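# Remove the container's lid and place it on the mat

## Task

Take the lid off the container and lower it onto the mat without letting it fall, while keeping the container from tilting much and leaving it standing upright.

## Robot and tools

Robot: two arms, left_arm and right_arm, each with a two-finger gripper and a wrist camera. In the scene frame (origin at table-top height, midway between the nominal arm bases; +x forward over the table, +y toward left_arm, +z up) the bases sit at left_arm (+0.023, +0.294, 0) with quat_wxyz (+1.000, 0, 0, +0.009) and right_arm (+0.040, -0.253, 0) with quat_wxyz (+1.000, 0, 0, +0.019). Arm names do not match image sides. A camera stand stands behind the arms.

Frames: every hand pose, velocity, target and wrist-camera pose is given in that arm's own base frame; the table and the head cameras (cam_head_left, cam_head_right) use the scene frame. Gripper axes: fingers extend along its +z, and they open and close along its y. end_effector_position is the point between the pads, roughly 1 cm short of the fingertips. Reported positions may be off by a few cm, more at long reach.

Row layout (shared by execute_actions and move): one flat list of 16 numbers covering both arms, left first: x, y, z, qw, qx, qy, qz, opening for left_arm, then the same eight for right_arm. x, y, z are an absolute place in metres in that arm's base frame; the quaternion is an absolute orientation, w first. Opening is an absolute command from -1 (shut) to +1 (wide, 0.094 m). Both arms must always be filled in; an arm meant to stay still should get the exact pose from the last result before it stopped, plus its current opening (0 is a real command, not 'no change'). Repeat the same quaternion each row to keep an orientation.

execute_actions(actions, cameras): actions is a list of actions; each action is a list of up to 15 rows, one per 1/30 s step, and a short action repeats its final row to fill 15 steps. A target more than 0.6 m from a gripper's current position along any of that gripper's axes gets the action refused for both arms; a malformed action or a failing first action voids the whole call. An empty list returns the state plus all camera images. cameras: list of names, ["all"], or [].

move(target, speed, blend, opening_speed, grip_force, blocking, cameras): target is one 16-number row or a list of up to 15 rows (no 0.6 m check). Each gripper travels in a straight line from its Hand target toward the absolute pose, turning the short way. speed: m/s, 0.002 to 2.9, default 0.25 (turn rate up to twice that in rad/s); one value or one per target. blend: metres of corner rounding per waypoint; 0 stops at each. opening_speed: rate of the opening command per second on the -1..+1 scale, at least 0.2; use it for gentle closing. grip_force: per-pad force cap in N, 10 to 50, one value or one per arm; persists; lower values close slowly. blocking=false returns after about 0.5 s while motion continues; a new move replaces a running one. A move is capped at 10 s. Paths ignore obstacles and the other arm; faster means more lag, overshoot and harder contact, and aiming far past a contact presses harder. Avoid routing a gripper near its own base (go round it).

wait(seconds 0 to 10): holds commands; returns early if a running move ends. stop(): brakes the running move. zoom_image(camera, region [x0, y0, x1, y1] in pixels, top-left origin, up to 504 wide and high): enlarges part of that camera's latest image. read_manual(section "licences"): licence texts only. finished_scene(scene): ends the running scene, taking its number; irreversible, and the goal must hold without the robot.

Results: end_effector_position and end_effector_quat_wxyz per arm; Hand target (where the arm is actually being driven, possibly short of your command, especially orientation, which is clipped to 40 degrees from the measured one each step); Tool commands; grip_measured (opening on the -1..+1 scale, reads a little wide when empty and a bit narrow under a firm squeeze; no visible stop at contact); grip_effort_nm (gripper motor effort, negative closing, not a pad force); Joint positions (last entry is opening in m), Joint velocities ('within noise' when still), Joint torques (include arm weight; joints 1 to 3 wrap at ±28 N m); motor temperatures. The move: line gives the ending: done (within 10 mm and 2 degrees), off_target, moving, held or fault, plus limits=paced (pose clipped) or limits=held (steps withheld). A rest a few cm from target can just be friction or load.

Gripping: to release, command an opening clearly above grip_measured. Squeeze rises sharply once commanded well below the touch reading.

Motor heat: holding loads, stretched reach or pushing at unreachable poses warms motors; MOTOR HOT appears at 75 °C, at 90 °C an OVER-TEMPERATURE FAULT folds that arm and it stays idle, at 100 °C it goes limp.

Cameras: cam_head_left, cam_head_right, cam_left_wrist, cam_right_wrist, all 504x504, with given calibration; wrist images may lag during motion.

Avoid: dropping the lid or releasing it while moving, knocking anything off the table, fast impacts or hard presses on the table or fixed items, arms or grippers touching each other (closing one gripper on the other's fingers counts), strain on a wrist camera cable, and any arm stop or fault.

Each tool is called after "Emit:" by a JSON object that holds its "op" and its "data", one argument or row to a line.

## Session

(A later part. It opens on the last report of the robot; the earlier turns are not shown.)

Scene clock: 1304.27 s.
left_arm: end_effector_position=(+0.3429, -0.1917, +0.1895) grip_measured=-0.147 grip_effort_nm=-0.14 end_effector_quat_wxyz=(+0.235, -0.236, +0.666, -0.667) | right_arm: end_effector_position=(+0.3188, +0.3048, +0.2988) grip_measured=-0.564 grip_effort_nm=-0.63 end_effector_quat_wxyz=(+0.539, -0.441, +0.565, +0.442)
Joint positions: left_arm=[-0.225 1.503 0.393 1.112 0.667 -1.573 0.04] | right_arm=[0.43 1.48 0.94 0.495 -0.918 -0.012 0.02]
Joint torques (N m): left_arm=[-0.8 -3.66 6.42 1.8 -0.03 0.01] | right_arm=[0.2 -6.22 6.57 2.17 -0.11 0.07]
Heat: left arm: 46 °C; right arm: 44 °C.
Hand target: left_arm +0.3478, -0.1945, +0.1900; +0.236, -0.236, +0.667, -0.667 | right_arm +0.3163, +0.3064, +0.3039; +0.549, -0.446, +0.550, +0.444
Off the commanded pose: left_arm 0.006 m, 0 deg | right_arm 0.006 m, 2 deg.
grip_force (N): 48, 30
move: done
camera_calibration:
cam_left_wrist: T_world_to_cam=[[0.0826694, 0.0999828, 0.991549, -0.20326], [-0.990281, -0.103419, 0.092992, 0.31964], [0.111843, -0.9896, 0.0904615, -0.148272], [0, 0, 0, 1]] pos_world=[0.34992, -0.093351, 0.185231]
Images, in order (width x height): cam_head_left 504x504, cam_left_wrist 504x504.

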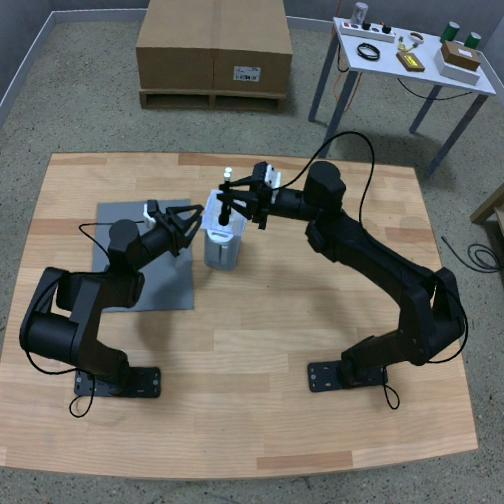

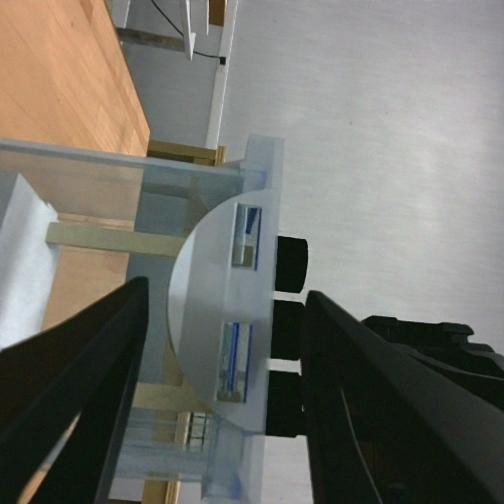

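Emit:
{"op": "move", "data": {
  "target": [
    [0.347,-0.201,0.190,0.236,-0.236,0.6666,-0.6666,-0.15,0.3165,0.3065,0.304,0.5495,-0.445,0.5495,0.445,-0.8]
  ],
  "speed": 0.04,
  "cameras": ["cam_left_wrist","cam_head_left"]
}}

Emit:
{"op": "zoom_image", "data": {
  "camera": "cam_left_wrist",
  "region": [50, 100, 350, 400]
}}

Emit:
{"op": "zoom_image", "data": {
  "camera": "cam_head_left",
  "region": [180, 180, 280, 280]
}}

Scene clock: 1315.27 s.
left_arm: end_effector_position=(+0.3414, -0.1979, +0.1895) grip_measured=-0.147 grip_effort_nm=-0.14 end_effector_quat_wxyz=(+0.235, -0.236, +0.666, -0.667) | right_arm: end_effector_position=(+0.3188, +0.3048, +0.2988) grip_measured=-0.564 grip_effort_nm=-0.63 end_effector_quat_wxyz=(+0.539, -0.441, +0.565, +0.442)
Joint positions: left_arm=[-0.252 1.503 0.393 1.112 0.64 -1.573 0.04] | right_arm=[0.43 1.48 0.94 0.495 -0.918 -0.012 0.02]
Joint torques (N m): left_arm=[-0.8 -3.41 6.6 1.85 -0.11 -0.04] | right_arm=[0.24 -6.23 6.56 2.18 -0.09 0.08]
Heat: left arm: 46 °C; right arm: 44 °C.
Hand target: left_arm +0.3468, -0.2009, +0.1900; +0.236, -0.236, +0.667, -0.667 | right_arm +0.3163, +0.3064, +0.3039; +0.549, -0.446, +0.550, +0.444
Off the commanded pose: left_arm 0.006 m, 0 deg | right_arm 0.006 m, 2 deg.
grip_force (N): 48, 30
move: done
camera_calibration:
cam_left_wrist: T_world_to_cam=[[0.0826574, 0.100081, 0.99154, -0.202508], [-0.990282, -0.10341, 0.0929903, 0.317614], [0.111842, -0.989591, 0.0905607, -0.154268], [0, 0, 0, 1]] pos_world=[0.34852, -0.099551, 0.185231]
Images, in order (width x height): cam_head_left 504x504, cam_left_wrist 504x504.

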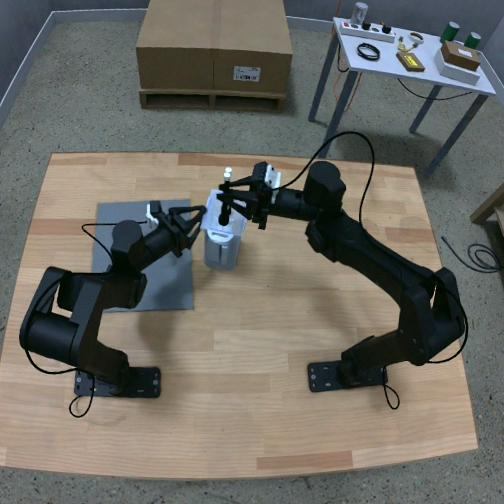

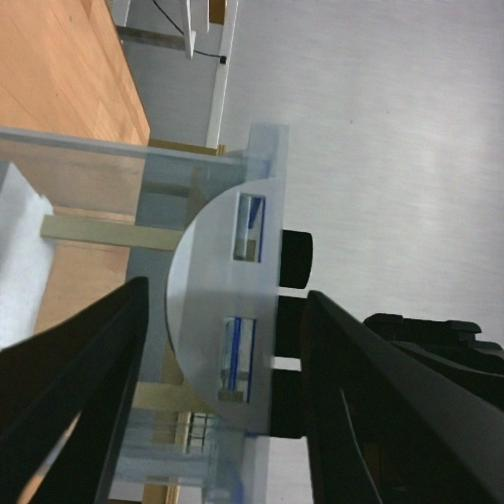

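Scaled by 1.680 from the camera's 504x504 image, which has a finer 720x720 frame.

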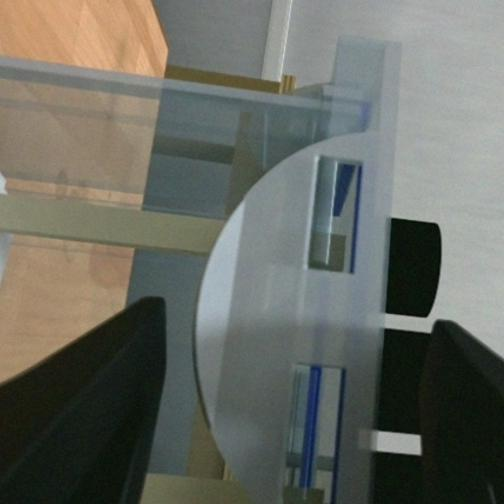

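Scaled by 5.040 from the camera's 504x504 image, which has a finer 720x720 frame.

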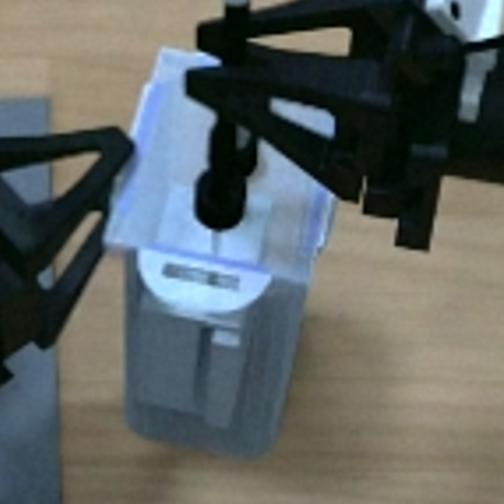

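Emit:
{"op": "move", "data": {
  "target": [
    [0.3468,-0.205,0.190,0.236,-0.236,0.6666,-0.6666,-0.15,0.3165,0.3065,0.304,0.5495,-0.445,0.5495,0.445,-0.8],
    [0.3468,-0.205,0.190,0.236,-0.236,0.6666,-0.6666,-0.7,0.3165,0.3065,0.304,0.5495,-0.445,0.5495,0.445,-0.8]
  ],
  "speed": 0.04,
  "grip_force": [25,30],
  "cameras": ["cam_left_wrist","cam_head_left"]
}}

Emit:
{"op": "zoom_image", "data": {
  "camera": "cam_left_wrist",
  "region": [50, 100, 350, 400]
}}

Emit:
{"op": "zoom_image", "data": {
  "camera": "cam_head_left",
  "region": [180, 180, 280, 280]
}}

Scene clock: 1328.80 s.
left_arm: end_effector_position=(+0.3435, -0.1997, +0.1884) grip_measured=-0.391 grip_effort_nm=-0.52 end_effector_quat_wxyz=(+0.237, -0.243, +0.665, -0.665) | right_arm: end_effector_position=(+0.3187, +0.3048, +0.2988) grip_measured=-0.564 grip_effort_nm=-0.64 end_effector_quat_wxyz=(+0.539, -0.441, +0.565, +0.442)
Joint positions: left_arm=[-0.265 1.509 0.397 1.109 0.614 -1.577 0.029] | right_arm=[0.43 1.48 0.94 0.495 -0.918 -0.012 0.02]
Joint torques (N m): left_arm=[-1.1 -3.78 6.49 1.86 -0.02 0.03] | right_arm=[0.35 -6.26 6.68 2.19 -0.1 0.1]
Heat: left arm: 46 °C; right arm: 44 °C.
Hand target: left_arm +0.3466, -0.2049, +0.1900; +0.236, -0.236, +0.667, -0.667 | right_arm +0.3164, +0.3064, +0.3039; +0.549, -0.445, +0.550, +0.444
Off the commanded pose: left_arm 0.006 m, 1 deg | right_arm 0.006 m, 2 deg.
grip_force (N): 25, 30
move: done
camera_calibration:
cam_left_wrist: T_world_to_cam=[[0.0886172, 0.102694, 0.990758, -0.20278], [-0.988195, -0.115733, 0.100384, 0.314992], [0.124973, -0.987957, 0.0912255, -0.160454], [0, 0, 0, 1]] pos_world=[0.349296, -0.101243, 0.183923]
Images, in order (width x height): cam_head_left 504x504, cam_left_wrist 504x504.

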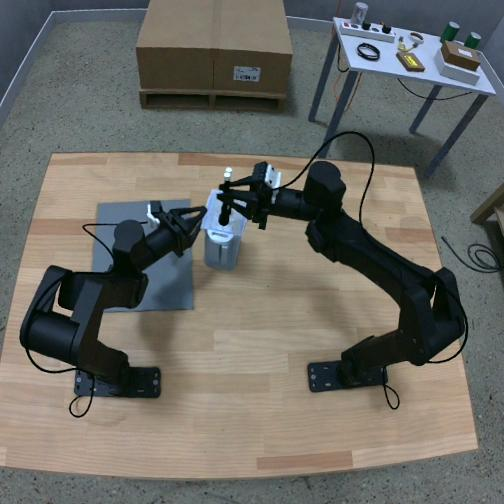

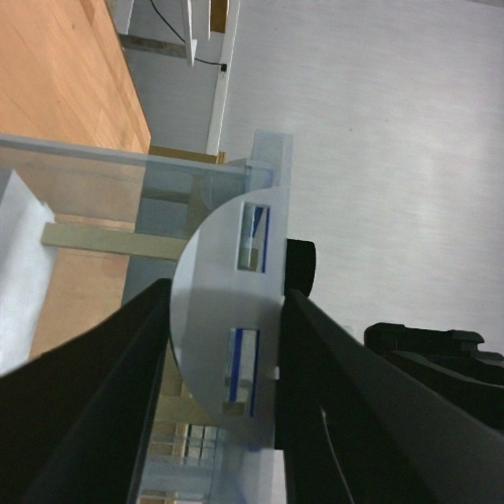

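Scaled by 1.680 from the camera's 504x504 image, which has a finer 720x720 frame.

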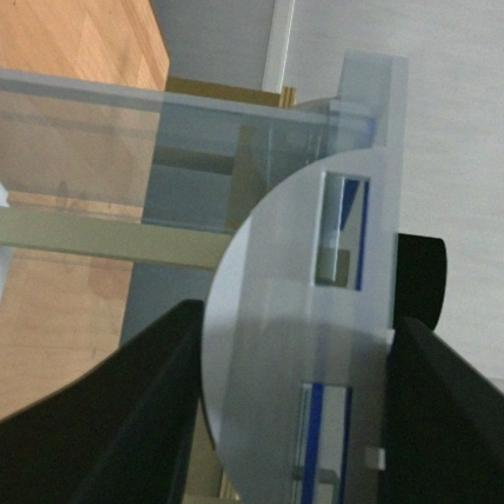

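Scaled by 5.040 from the camera's 504x504 image, which has a finer 720x720 frame.

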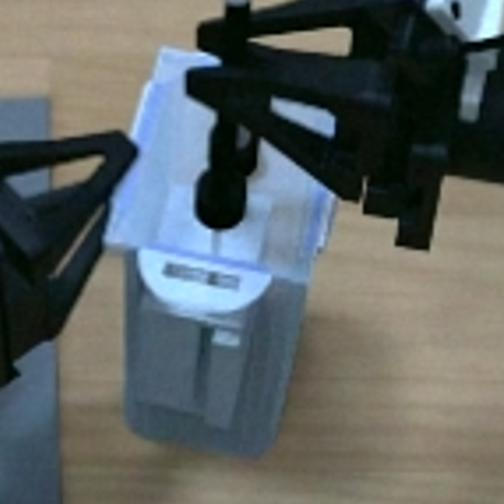

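Emit:
{"op": "move", "data": {
  "target": [
    [0.3468,-0.203,0.190,0.236,-0.236,0.6666,-0.6666,-0.7,0.3165,0.3065,0.304,0.5495,-0.445,0.5495,0.445,-0.8],
    [0.3473,-0.1982,0.1925,0.2807,-0.1873,0.7403,-0.5815,-0.7,0.3165,0.3065,0.304,0.5495,-0.445,0.5495,0.445,-0.8]
  ],
  "speed": 0.04,
  "grip_force": [48,30],
  "cameras": ["cam_left_wrist","cam_head_left"]
}}

Emit:
{"op": "zoom_image", "data": {
  "camera": "cam_left_wrist",
  "region": [50, 100, 350, 400]
}}

Emit:
{"op": "zoom_image", "data": {
  "camera": "cam_head_left",
  "region": [180, 180, 280, 280]
}}

Scene clock: 1362.77 s.
left_arm: end_effector_position=(+0.3471, -0.1975, +0.1911) grip_measured=-0.415 grip_effort_nm=-0.97 end_effector_quat_wxyz=(+0.278, -0.193, +0.733, -0.590) | right_arm: end_effector_position=(+0.3196, +0.3046, +0.2987) grip_measured=-0.564 grip_effort_nm=-0.63 end_effector_quat_wxyz=(+0.541, -0.439, +0.567, +0.440)
Joint positions: left_arm=[-0.26 1.364 0.504 0.679 0.605 -1.284 0.027] | right_arm=[0.43 1.48 0.94 0.495 -0.913 -0.012 0.02]
Joint torques (N m): left_arm=[-0.36 -5.94 7.09 1.43 -0.01 0.27] | right_arm=[0.27 -6.13 6.74 2.19 -0.17 0.08]
Heat: left arm: 45 °C; right arm: 44 °C.
Hand target: left_arm +0.3472, -0.1982, +0.1925; +0.281, -0.187, +0.740, -0.582 | right_arm +0.3163, +0.3064, +0.3039; +0.549, -0.446, +0.550, +0.444
Off the commanded pose: left_arm 0.002 m, 2 deg | right_arm 0.006 m, 2 deg.
grip_force (N): 48, 30
move: done
camera_calibration:
cam_left_wrist: T_world_to_cam=[[0.03573, -0.130905, 0.990751, -0.233856], [-0.992396, -0.121495, 0.0197365, 0.334232], [0.117788, -0.983922, -0.13425, -0.112642], [0, 0, 0, 1]] pos_world=[0.353314, -0.100836, 0.209974]
Images, in order (width x height): cam_head_left 504x504, cam_left_wrist 504x504.

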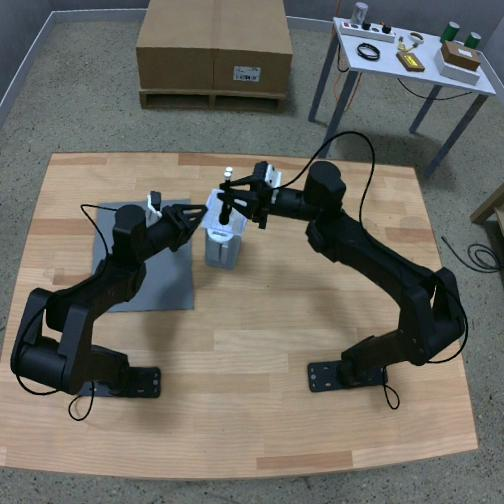

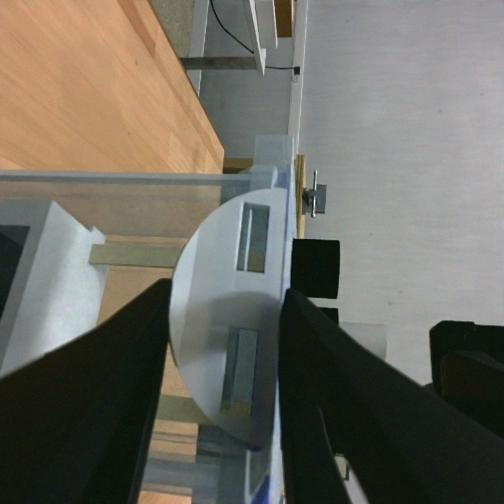

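Scaled by 1.680 from the camera's 504x504 image, which has a finer 720x720 frame.

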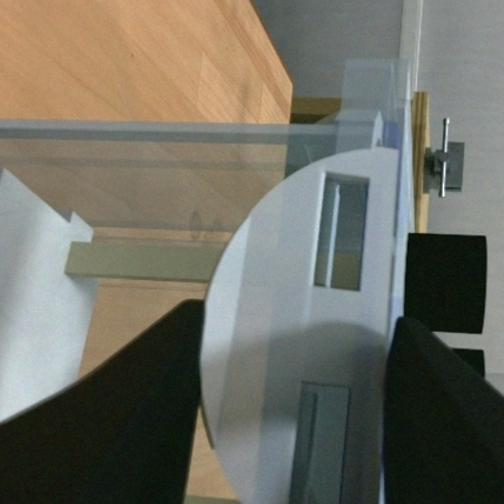

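Scaled by 5.040 from the camera's 504x504 image, which has a finer 720x720 frame.

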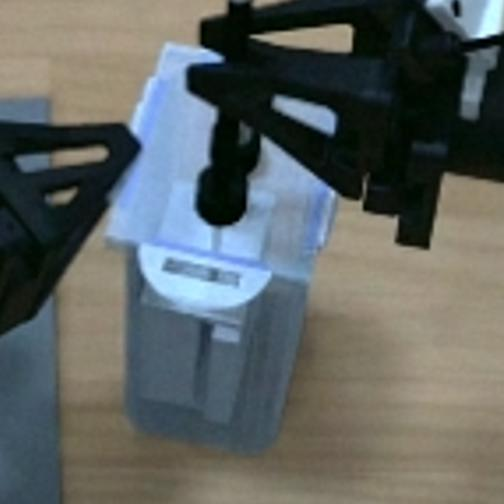

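Emit:
{"op": "move", "data": {
  "target": [
    [0.348,-0.1945,0.1958,0.3207,-0.1353,0.8013,-0.4865,-0.7,0.3165,0.3065,0.304,0.5495,-0.445,0.5495,0.445,-0.8]
  ],
  "speed": 0.05,
  "cameras": ["cam_left_wrist","cam_head_left"]
}}

Emit:
{"op": "zoom_image", "data": {
  "camera": "cam_head_left",
  "region": [180, 180, 280, 280]
}}

Scene clock: 1369.50 s.
left_arm: end_effector_position=(+0.3509, -0.1923, +0.1959) grip_measured=-0.468 grip_effort_nm=-0.96 end_effector_quat_wxyz=(+0.323, -0.142, +0.793, -0.497) | right_arm: end_effector_position=(+0.3208, +0.3041, +0.2987) grip_measured=-0.564 grip_effort_nm=-0.63 end_effector_quat_wxyz=(+0.542, -0.438, +0.568, +0.438)
Joint positions: left_arm=[-0.283 1.278 0.64 0.291 0.507 -0.996 0.025] | right_arm=[0.429 1.48 0.94 0.495 -0.908 -0.013 0.02]
Joint torques (N m): left_arm=[-1.28 -5.48 7.35 1.41 -0.03 0.23] | right_arm=[0.35 -6.24 6.65 2.18 -0.2 0.1]
Heat: left arm: 45 °C; right arm: 44 °C.
Hand target: left_arm +0.3479, -0.1944, +0.1959; +0.321, -0.135, +0.801, -0.487 | right_arm +0.3163, +0.3063, +0.3038; +0.549, -0.446, +0.550, +0.444
Off the commanded pose: left_arm 0.004 m, 2 deg | right_arm 0.007 m, 2 deg.
grip_force (N): 48, 30
move: done
camera_calibration:
cam_left_wrist: T_world_to_cam=[[-0.0173947, -0.377015, 0.926044, -0.254055], [-0.990171, -0.122053, -0.0682901, 0.354866], [0.138773, -0.91813, -0.371186, -0.0556219], [0, 0, 0, 1]] pos_world=[0.354678, -0.103538, 0.238854]
Images, in order (width x height): cam_head_left 504x504, cam_left_wrist 504x504.

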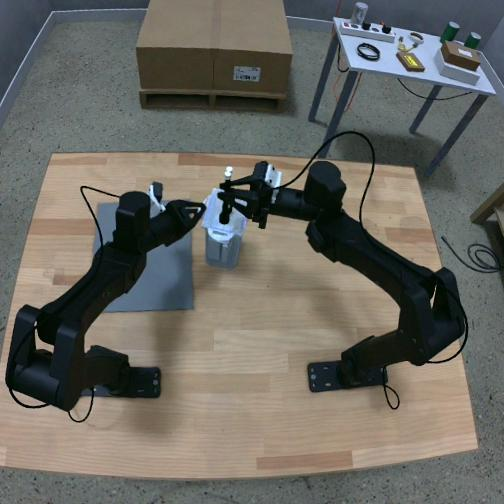

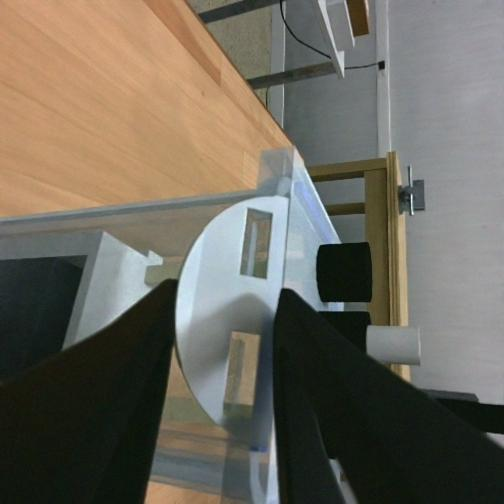

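Scaled by 5.040 from the camera's 504x504 image, which has a finer 720x720 frame.

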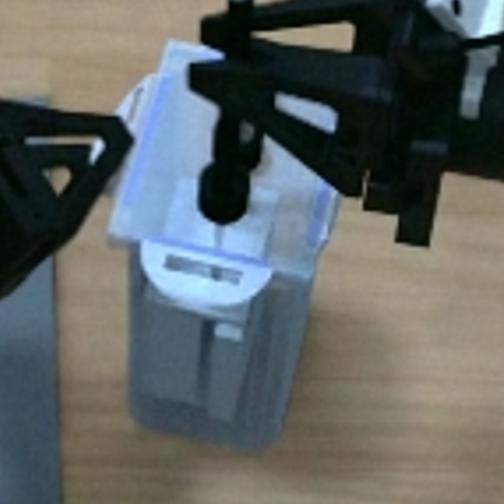

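Emit:
{"op": "move", "data": {
  "target": [
    [0.348,-0.1945,0.1958,0.3207,-0.1353,0.8013,-0.4865,0.1,0.3165,0.3065,0.304,0.5495,-0.445,0.5495,0.445,-0.8],
    [0.344,-0.1945,0.195,0.236,-0.236,0.6666,-0.6666,0.1,0.3165,0.3065,0.304,0.5495,-0.445,0.5495,0.445,-0.8],
    [0.344,-0.1935,0.222,0.236,-0.236,0.6666,-0.6666,0.1,0.3165,0.3065,0.304,0.5495,-0.445,0.5495,0.445,-0.8],
    [0.344,-0.1935,0.237,0.236,-0.236,0.6666,-0.6666,0.1,0.3165,0.3065,0.304,0.5495,-0.445,0.5495,0.445,-0.8]
  ],
  "speed": [0.05,0.15,0.08,0.06],
  "cameras": ["cam_left_wrist","cam_head_left"]
}}

Emit:
{"op": "zoom_image", "data": {
  "camera": "cam_head_left",
  "region": [180, 180, 280, 280]
}}

Scene clock: 1386.70 s.
left_arm: end_effector_position=(+0.3418, -0.1945, +0.2126) grip_measured=+0.097 grip_effort_nm=0.17 end_effector_quat_wxyz=(+0.215, -0.256, +0.678, -0.654) | right_arm: end_effector_position=(+0.3207, +0.3042, +0.2987) grip_measured=-0.564 grip_effort_nm=-0.64 end_effector_quat_wxyz=(+0.542, -0.438, +0.567, +0.438)
Joint positions: left_arm=[-0.238 1.349 0.473 0.812 0.653 -1.576 0.052] | right_arm=[0.429 1.48 0.94 0.495 -0.908 -0.013 0.02]
Joint torques (N m): left_arm=[0.46 -7.36 7.84 1.96 0.05 -0.01] | right_arm=[0.31 -6.2 6.74 2.17 -0.19 0.09]
Heat: left arm: 45 °C; right arm: 44 °C.
Hand target: left_arm +0.3433, -0.1934, +0.2368; +0.236, -0.236, +0.667, -0.667 | right_arm +0.3163, +0.3063, +0.3038; +0.549, -0.446, +0.550, +0.444
Off the commanded pose: left_arm 0.024 m, 4 deg | right_arm 0.007 m, 2 deg.
grip_force (N): 48, 30
move: off_target (left_arm)
camera_calibration:
cam_left_wrist: T_world_to_cam=[[0.147692, 0.0865042, 0.985243, -0.249396], [-0.982018, -0.105617, 0.156482, 0.299435], [0.117595, -0.990637, 0.0693499, -0.150657], [0, 0, 0, 1]] pos_world=[0.348601, -0.0960468, 0.209308]
Images, in order (width x height): cam_head_left 504x504, cam_left_wrist 504x504.

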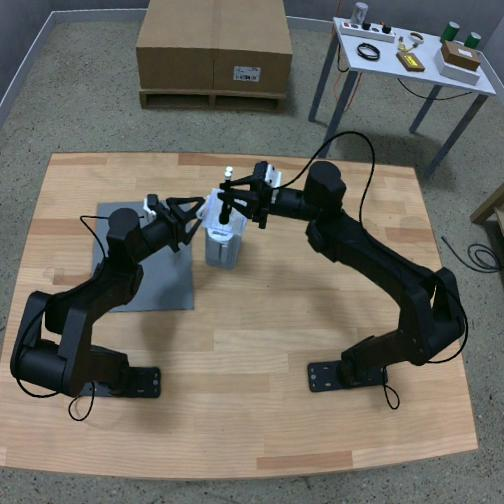

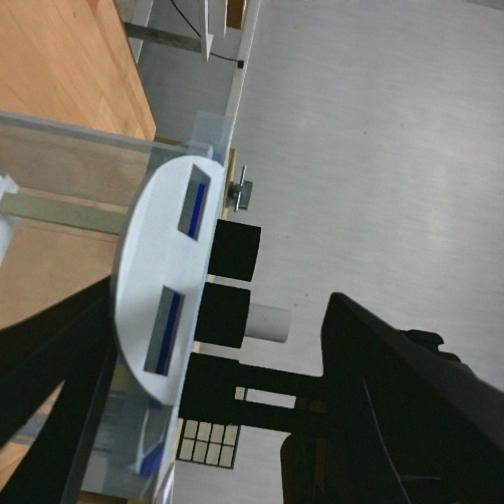

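Scaled by 5.040 from the camera's 504x504 image, which has a finer 720x720 frame.

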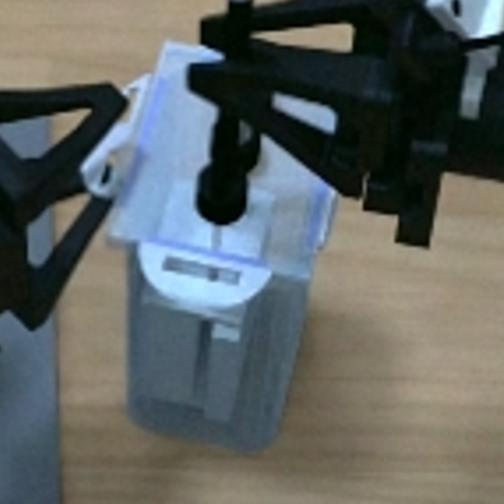

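Emit:
{"op": "move", "data": {
  "target": [
    [0.344,-0.1925,0.220,0.236,-0.236,0.6666,-0.6666,0.1,0.3165,0.3065,0.304,0.5495,-0.445,0.5495,0.445,-0.8],
    [0.345,-0.182,0.222,0.236,-0.236,0.6666,-0.6666,0.1,0.3165,0.3065,0.304,0.5495,-0.445,0.5495,0.445,-0.8],
    [0.345,-0.182,0.236,0.236,-0.236,0.6666,-0.6666,0.1,0.3165,0.3065,0.304,0.5495,-0.445,0.5495,0.445,-0.8]
  ],
  "speed": [0.05,0.05,0.05],
  "cameras": ["cam_left_wrist","cam_head_left"]
}}

Emit:
{"op": "zoom_image", "data": {
  "camera": "cam_head_left",
  "region": [180, 180, 280, 280]
}}

Scene clock: 1396.70 s.
left_arm: end_effector_position=(+0.3425, -0.1840, +0.2166) grip_measured=+0.097 grip_effort_nm=0.17 end_effector_quat_wxyz=(+0.220, -0.250, +0.674, -0.659) | right_arm: end_effector_position=(+0.3202, +0.3043, +0.2987) grip_measured=-0.564 grip_effort_nm=-0.64 end_effector_quat_wxyz=(+0.541, -0.439, +0.567, +0.439)
Joint positions: left_arm=[-0.192 1.343 0.467 0.831 0.702 -1.576 0.052] | right_arm=[0.429 1.48 0.94 0.495 -0.911 -0.013 0.02]
Joint torques (N m): left_arm=[0.65 -6.93 7.8 1.73 0.06 0] | right_arm=[0.31 -6.27 6.63 2.2 -0.17 0.1]
Heat: left arm: 46 °C; right arm: 44 °C.
Hand target: left_arm +0.3445, -0.1821, +0.2358; +0.236, -0.236, +0.667, -0.667 | right_arm +0.3164, +0.3063, +0.3038; +0.549, -0.446, +0.550, +0.444
Off the commanded pose: left_arm 0.020 m, 3 deg | right_arm 0.007 m, 2 deg.
grip_force (N): 48, 30
move: off_target (left_arm)
camera_calibration:
cam_left_wrist: T_world_to_cam=[[0.130071, 0.092712, 0.987161, -0.247597], [-0.984927, -0.102413, 0.139395, 0.305805], [0.114022, -0.990412, 0.0779935, -0.141279], [0, 0, 0, 1]] pos_world=[0.34951, -0.0856503, 0.212809]
Images, in order (width x height): cam_head_left 504x504, cam_left_wrist 504x504.

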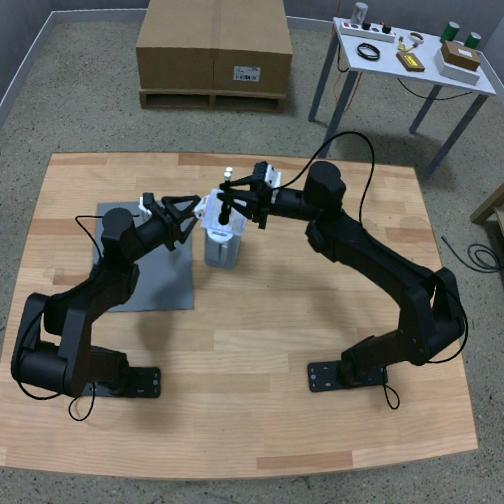

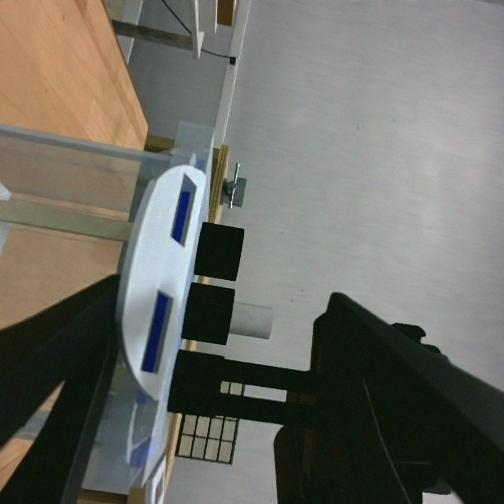

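Scaled by 5.040 from the camera's 504x504 image, which has a finer 720x720 frame.

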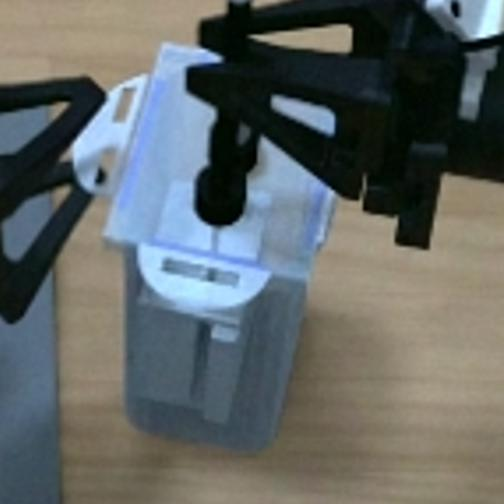

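Emit:
{"op": "move", "data": {
  "target": [
    [0.346,-0.178,0.250,0.236,-0.236,0.6666,-0.6666,0.1,0.3165,0.3065,0.304,0.5495,-0.445,0.5495,0.445,-0.8],
    [0.340,-0.165,0.240,0.236,-0.236,0.6666,-0.6666,0.1,0.3165,0.3065,0.304,0.5495,-0.445,0.5495,0.445,-0.8],
    [0.30,-0.12,0.240,0.236,-0.236,0.6666,-0.6666,0.1,0.3165,0.3065,0.304,0.5495,-0.445,0.5495,0.445,-0.8]
  ],
  "speed": [0.05,0.08,0.1],
  "cameras": ["cam_left_wrist","cam_head_left"]
}}

Emit:
{"op": "zoom_image", "data": {
  "camera": "cam_head_left",
  "region": [180, 180, 280, 280]
}}

Scene clock: 1406.70 s.
left_arm: end_effector_position=(+0.3043, -0.1207, +0.2407) grip_measured=+0.097 grip_effort_nm=0.17 end_effector_quat_wxyz=(+0.235, -0.238, +0.666, -0.667) | right_arm: end_effector_position=(+0.3202, +0.3043, +0.2987) grip_measured=-0.564 grip_effort_nm=-0.64 end_effector_quat_wxyz=(+0.541, -0.439, +0.567, +0.439)
Joint positions: left_arm=[0.096 1.075 0.383 0.694 0.986 -1.576 0.052] | right_arm=[0.429 1.48 0.94 0.495 -0.911 -0.013 0.02]
Joint torques (N m): left_arm=[0.39 -4.15 5.08 1.6 -0.02 0.03] | right_arm=[0.4 -6.2 6.63 2.2 -0.16 0.11]
Heat: left arm: 46 °C; right arm: 44 °C.
Hand target: left_arm +0.3002, -0.1201, +0.2400; +0.236, -0.236, +0.666, -0.667 | right_arm +0.3164, +0.3063, +0.3038; +0.549, -0.446, +0.550, +0.444
Off the commanded pose: left_arm 0.004 m, 0 deg | right_arm 0.007 m, 2 deg.
grip_force (N): 48, 30
move: done
camera_calibration:
cam_left_wrist: T_world_to_cam=[[0.0854821, 0.101915, 0.991114, -0.258561], [-0.989801, -0.105089, 0.0961751, 0.282975], [0.113957, -0.989227, 0.0918924, -0.0791922], [0, 0, 0, 1]] pos_world=[0.311216, -0.0222502, 0.236326]
Images, in order (width x height): cam_head_left 504x504, cam_left_wrist 504x504.

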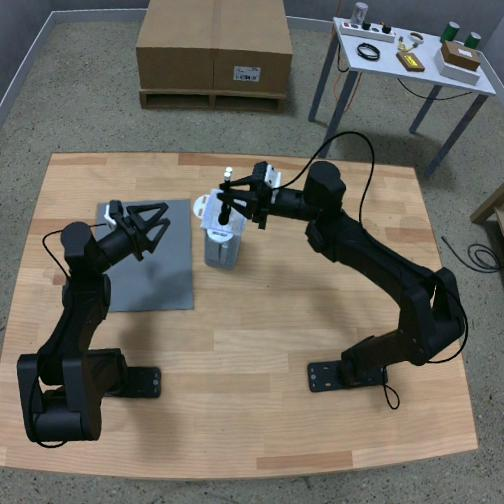

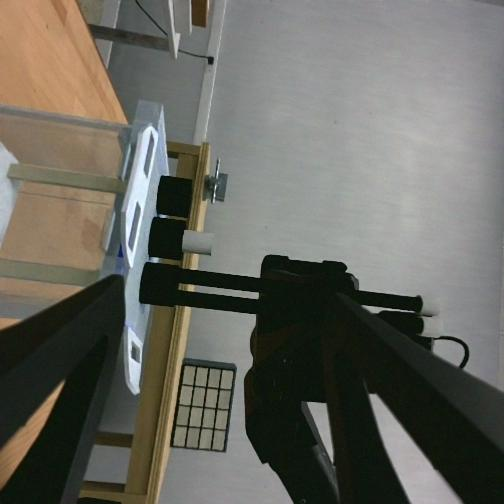

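Scaled by 5.040 from the camera's 504x504 image, which has a finer 720x720 frame.

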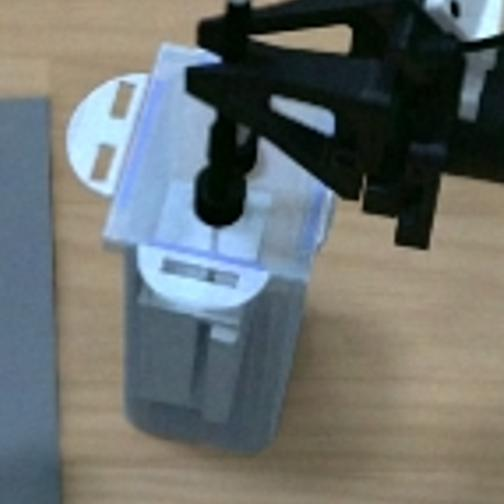

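Emit:
{"op": "move", "data": {
  "target": [
    [0.22,-0.12,0.25,0.236,-0.236,0.6666,-0.6666,0.1,0.3165,0.3065,0.304,0.5495,-0.445,0.5495,0.445,-0.8],
    [0.22,-0.12,0.25,0.236,-0.236,0.6666,-0.6666,0.1,0.322,0.304,0.304,0.6686,-0.2302,0.6686,0.2302,-0.8]
  ],
  "speed": [0.15,0.08],
  "grip_force": [50,45],
  "cameras": ["all"]
}}

Emit:
{"op": "zoom_image", "data": {
  "camera": "cam_head_left",
  "region": [180, 180, 280, 280]
}}

Scene clock: 1464.67 s.
left_arm: end_effector_position=(+0.2220, -0.1206, +0.2422) grip_measured=+0.097 grip_effort_nm=0.17 end_effector_quat_wxyz=(+0.224, -0.247, +0.666, -0.667) | right_arm: end_effector_position=(+0.3246, +0.3098, +0.2981) grip_measured=-0.573 grip_effort_nm=-0.91 end_effector_quat_wxyz=(+0.659, -0.234, +0.674, +0.239)
Joint positions: left_arm=[0.17 0.497 0.261 0.215 1.062 -1.583 0.052] | right_arm=[0.812 1.332 0.799 0.516 0.129 0.017 0.02]
Joint torques (N m): left_arm=[0.5 0.36 7.65 1.54 0.03 0.08] | right_arm=[0.46 -7.34 6.57 1.89 0.24 -0.2]
Heat: left arm: 46 °C; right arm: 44 °C.
Hand target: left_arm +0.2201, -0.1202, +0.2499; +0.236, -0.236, +0.667, -0.667 | right_arm +0.3221, +0.3041, +0.3039; +0.668, -0.230, +0.669, +0.230
Off the commanded pose: left_arm 0.008 m, 2 deg | right_arm 0.009 m, 2 deg.
grip_force (N): 50, 45
move: done
camera_calibration:
cam_left_wrist: T_world_to_cam=[[0.111884, 0.109363, 0.987685, -0.257165], [-0.987132, -0.102042, 0.12312, 0.194628], [0.11425, -0.98875, 0.0965392, -0.0710378], [0, 0, 0, 1]] pos_world=[0.229012, -0.022254, 0.236893]
cam_right_wrist: T_world_to_cam=[[0.602613, -0.786143, 0.13725, -0.00105565], [-0.372563, -0.429231, -0.822774, 0.514149], [0.70573, 0.44468, -0.551548, -0.107826], [0, 0, 0, 1]] pos_world=[0.268285, 0.267807, 0.363702]

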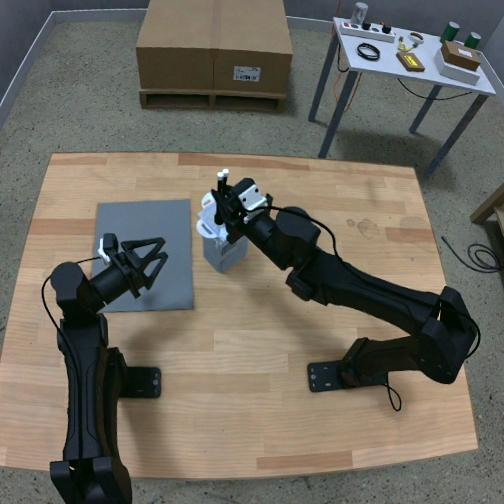

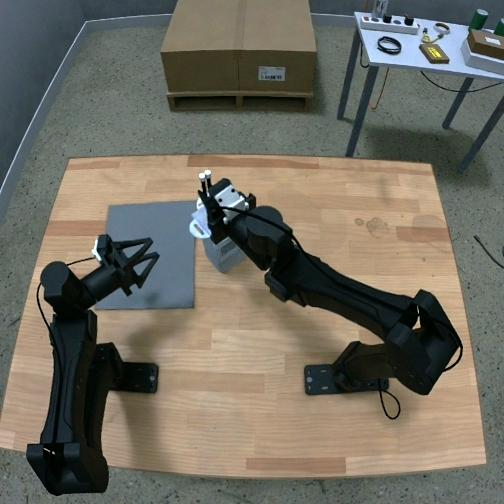

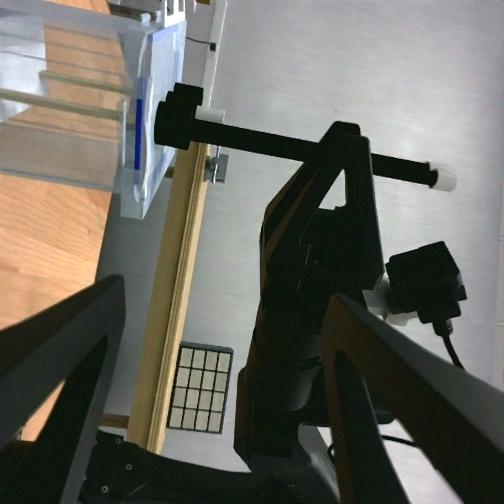

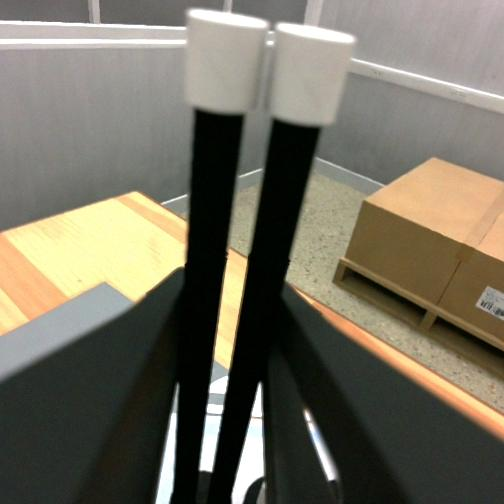

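Scaled by 5.040 from the camera's 504x504 image, which has a finer 720x720 frame.

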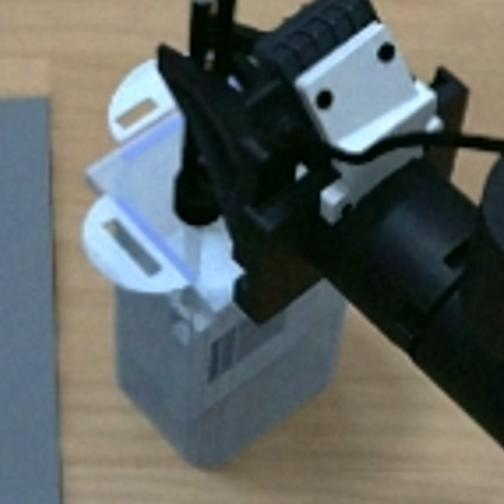

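Emit:
{"op": "move", "data": {
  "target": [
    [0.255,-0.155,0.26,0.6382,0.3044,0.6382,-0.3044,0.1,0.322,0.304,0.304,0.6686,-0.2302,0.6686,0.2302,-0.8]
  ],
  "speed": 0.25,
  "cameras": ["all"]
}}

Scene clock: 1493.13 s.
left_arm: end_effector_position=(+0.2533, -0.1534, +0.2468) grip_measured=+0.097 grip_effort_nm=0.17 end_effector_quat_wxyz=(+0.626, +0.297, +0.650, -0.311) | right_arm: end_effector_position=(+0.3246, +0.3097, +0.2981) grip_measured=-0.573 grip_effort_nm=-0.91 end_effector_quat_wxyz=(+0.659, -0.234, +0.674, +0.239)
Joint positions: left_arm=[-0.103 0.715 0.321 0.362 0.786 -0.01 0.052] | right_arm=[0.812 1.332 0.799 0.516 0.13 0.017 0.02]
Joint torques (N m): left_arm=[-0.84 0.46 8.7 1.88 -0.08 0.03] | right_arm=[0.47 -7.45 6.49 1.89 0.26 -0.17]
Heat: left arm: 45 °C; right arm: 43 °C.
Hand target: left_arm +0.2544, -0.1548, +0.2598; +0.638, +0.304, +0.638, -0.305 | right_arm +0.3222, +0.3041, +0.3039; +0.668, -0.230, +0.669, +0.230
Off the commanded pose: left_arm 0.013 m, 2 deg | right_arm 0.009 m, 2 deg.
grip_force (N): 50, 45
move: off_target (left_arm)
camera_calibration:
cam_left_wrist: T_world_to_cam=[[-0.779997, -0.605363, 0.158554, 0.0592469], [-0.445806, 0.359727, -0.819667, 0.387878], [0.43916, -0.710022, -0.550461, 0.0125948], [0, 0, 0, 1]] pos_world=[0.2136, -0.0947219, 0.31547]
cam_right_wrist: T_world_to_cam=[[0.602258, -0.786421, 0.137216, -0.000933897], [-0.372771, -0.429036, -0.822781, 0.514192], [0.705923, 0.444377, -0.551546, -0.107868], [0, 0, 0, 1]] pos_world=[0.268385, 0.267807, 0.363702]

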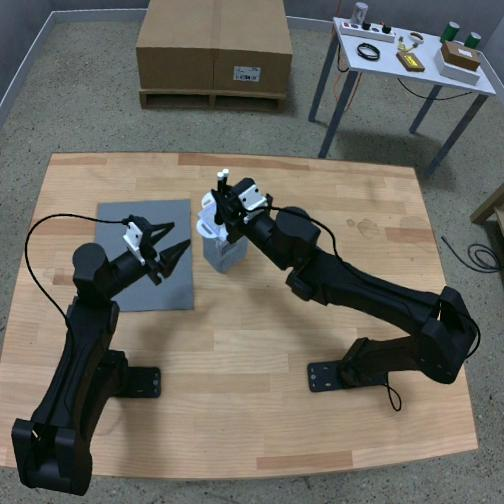

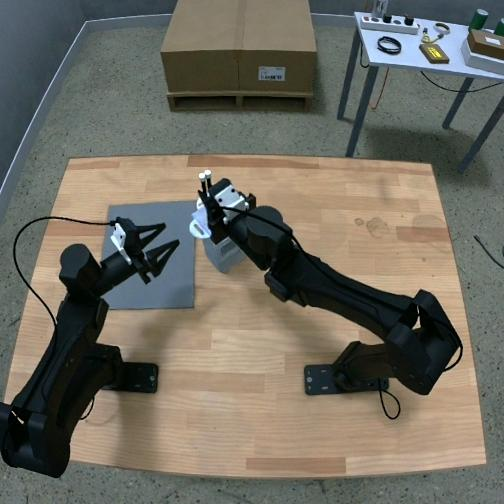

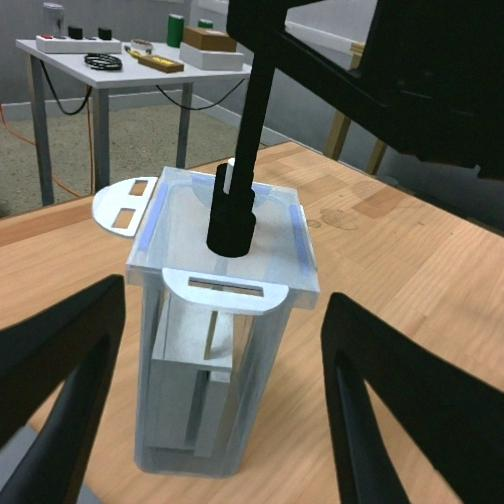

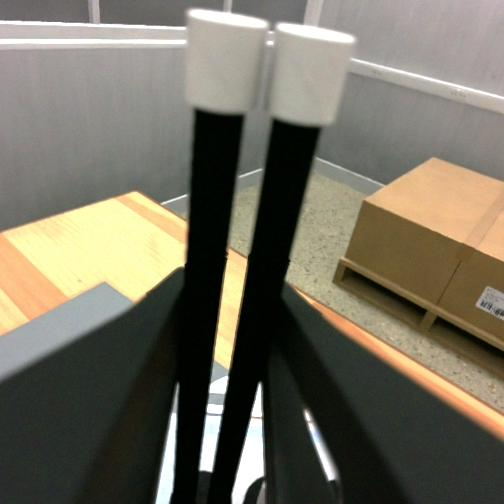

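Emit:
{"op": "move", "data": {
  "target": [
    [0.2956,-0.212,0.266,0.6382,0.3044,0.6382,-0.3044,0.1,0.322,0.304,0.304,0.6686,-0.2302,0.6686,0.2302,-0.8]
  ],
  "speed": 0.12,
  "cameras": ["cam_left_wrist","cam_head_left","cam_head_right"]
}}

Emit:
{"op": "zoom_image", "data": {
  "camera": "cam_head_left",
  "region": [170, 160, 270, 260]
}}

Scene clock: 1514.90 s.
left_arm: end_effector_position=(+0.2919, -0.2096, +0.2541) grip_measured=+0.097 grip_effort_nm=0.17 end_effector_quat_wxyz=(+0.626, +0.301, +0.649, -0.309) | right_arm: end_effector_position=(+0.3246, +0.3097, +0.2981) grip_measured=-0.573 grip_effort_nm=-0.91 end_effector_quat_wxyz=(+0.659, -0.234, +0.674, +0.239)
Joint positions: left_arm=[-0.375 1.027 0.447 0.552 0.517 -0.009 0.052] | right_arm=[0.812 1.332 0.799 0.516 0.13 0.017 0.02]
Joint torques (N m): left_arm=[-0.66 -1.46 8.32 2.04 -0.09 0.07] | right_arm=[0.43 -7.49 6.49 1.92 0.27 -0.2]
Heat: left arm: 46 °C; right arm: 43 °C.
Hand target: left_arm +0.2951, -0.2117, +0.2660; +0.638, +0.304, +0.638, -0.305 | right_arm +0.3222, +0.3041, +0.3039; +0.668, -0.230, +0.669, +0.230
Off the commanded pose: left_arm 0.013 m, 2 deg | right_arm 0.009 m, 2 deg.
grip_force (N): 50, 45
move: off_target (left_arm)
camera_calibration:
cam_left_wrist: T_world_to_cam=[[-0.782794, -0.604061, 0.149481, 0.0577038], [-0.439933, 0.367316, -0.819474, 0.431124], [0.440105, -0.707241, -0.553279, -0.0392106], [0, 0, 0, 1]] pos_world=[0.252093, -0.151234, 0.322975]
Images, in order (width x height): cam_head_left 504x504, cam_head_right 504x504, cam_left_wrist 504x504.

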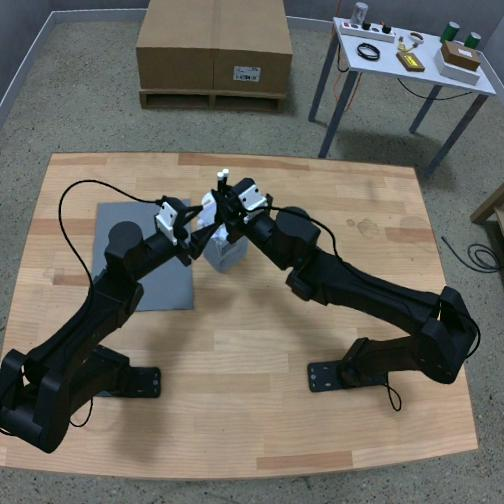

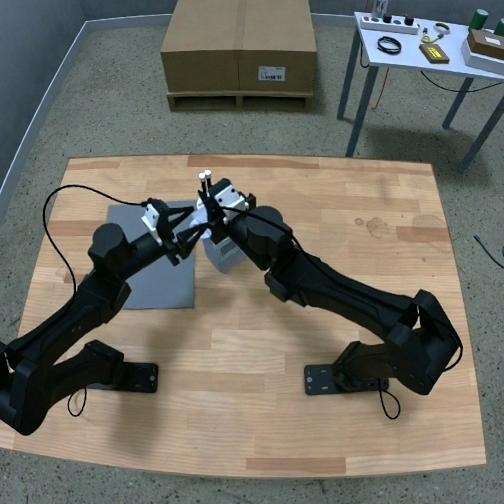

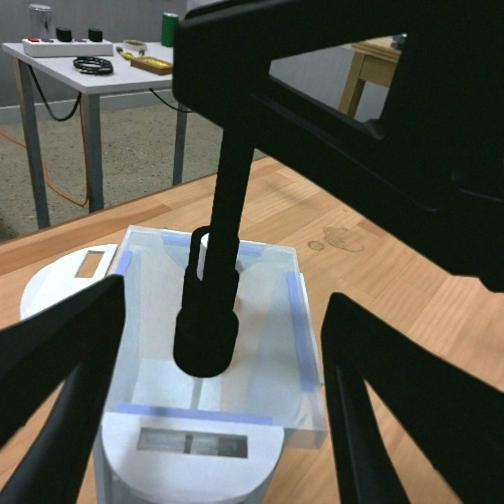

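Scaled by 5.040 from the camera's 504x504 image, which has a finer 720x720 frame.

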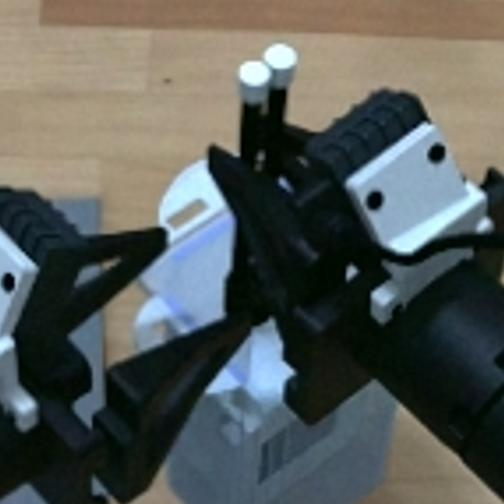

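Emit:
{"op": "move", "data": {
  "target": [
    [0.322,-0.2385,0.264,0.6382,0.3044,0.6382,-0.3044,0.1,0.322,0.304,0.304,0.6686,-0.2302,0.6686,0.2302,-0.8]
  ],
  "speed": 0.06,
  "cameras": ["cam_left_wrist","cam_head_left","cam_head_right"]
}}

Emit:
{"op": "zoom_image", "data": {
  "camera": "cam_head_left",
  "region": [170, 160, 270, 260]
}}

Scene clock: 1532.27 s.
left_arm: end_effector_position=(+0.3181, -0.2347, +0.2541) grip_measured=+0.097 grip_effort_nm=0.17 end_effector_quat_wxyz=(+0.628, +0.301, +0.648, -0.307) | right_arm: end_effector_position=(+0.3246, +0.3097, +0.2981) grip_measured=-0.573 grip_effort_nm=-0.91 end_effector_quat_wxyz=(+0.659, -0.234, +0.674, +0.239)
Joint positions: left_arm=[-0.437 1.207 0.535 0.648 0.453 -0.009 0.052] | right_arm=[0.812 1.332 0.799 0.516 0.13 0.017 0.02]
Joint torques (N m): left_arm=[-0.77 -2.67 8.23 2.04 -0.09 0.06] | right_arm=[0.51 -7.42 6.57 1.87 0.27 -0.17]
Heat: left arm: 47 °C; right arm: 43 °C.
Hand target: left_arm +0.3217, -0.2382, +0.2640; +0.638, +0.304, +0.638, -0.304 | right_arm +0.3222, +0.3041, +0.3039; +0.668, -0.230, +0.669, +0.230
Off the commanded pose: left_arm 0.011 m, 2 deg | right_arm 0.009 m, 2 deg.
grip_force (N): 50, 45
move: off_target (left_arm)
camera_calibration:
cam_left_wrist: T_world_to_cam=[[-0.782335, -0.605513, 0.14597, 0.0634351], [-0.436887, 0.366431, -0.821497, 0.451294], [0.443939, -0.706458, -0.551212, -0.070035], [0, 0, 0, 1]] pos_world=[0.277883, -0.176434, 0.322873]
Images, in order (width x height): cam_head_left 504x504, cam_head_right 504x504, cam_left_wrist 504x504.

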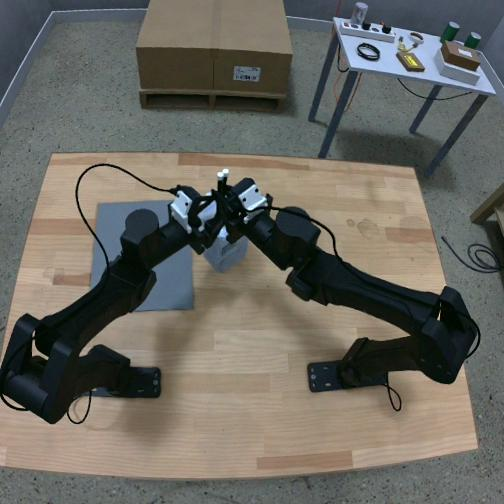

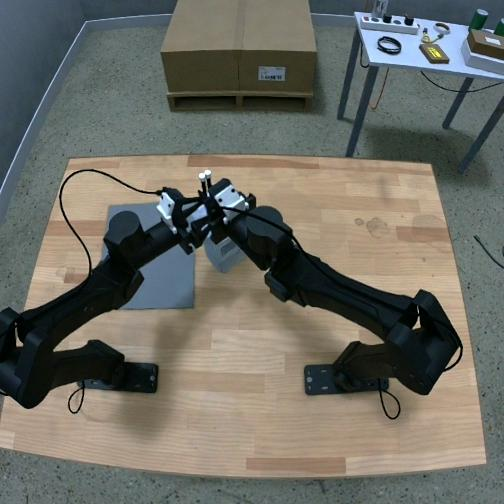

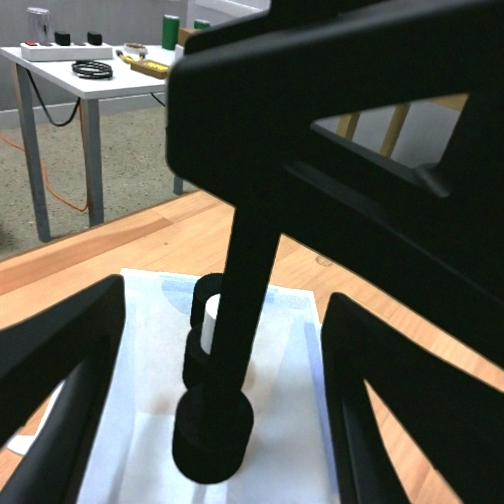

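Scaled by 5.040 from the camera's 504x504 image, which has a finer 720x720 frame.

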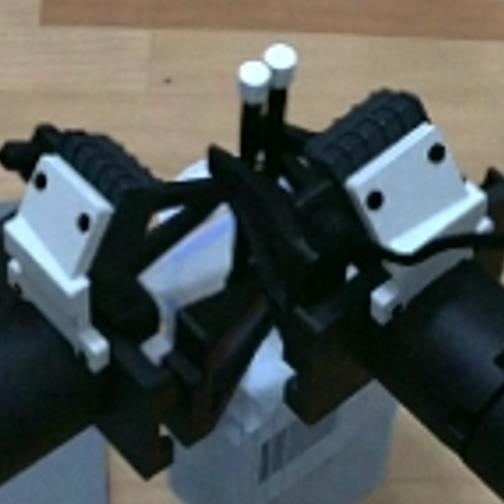

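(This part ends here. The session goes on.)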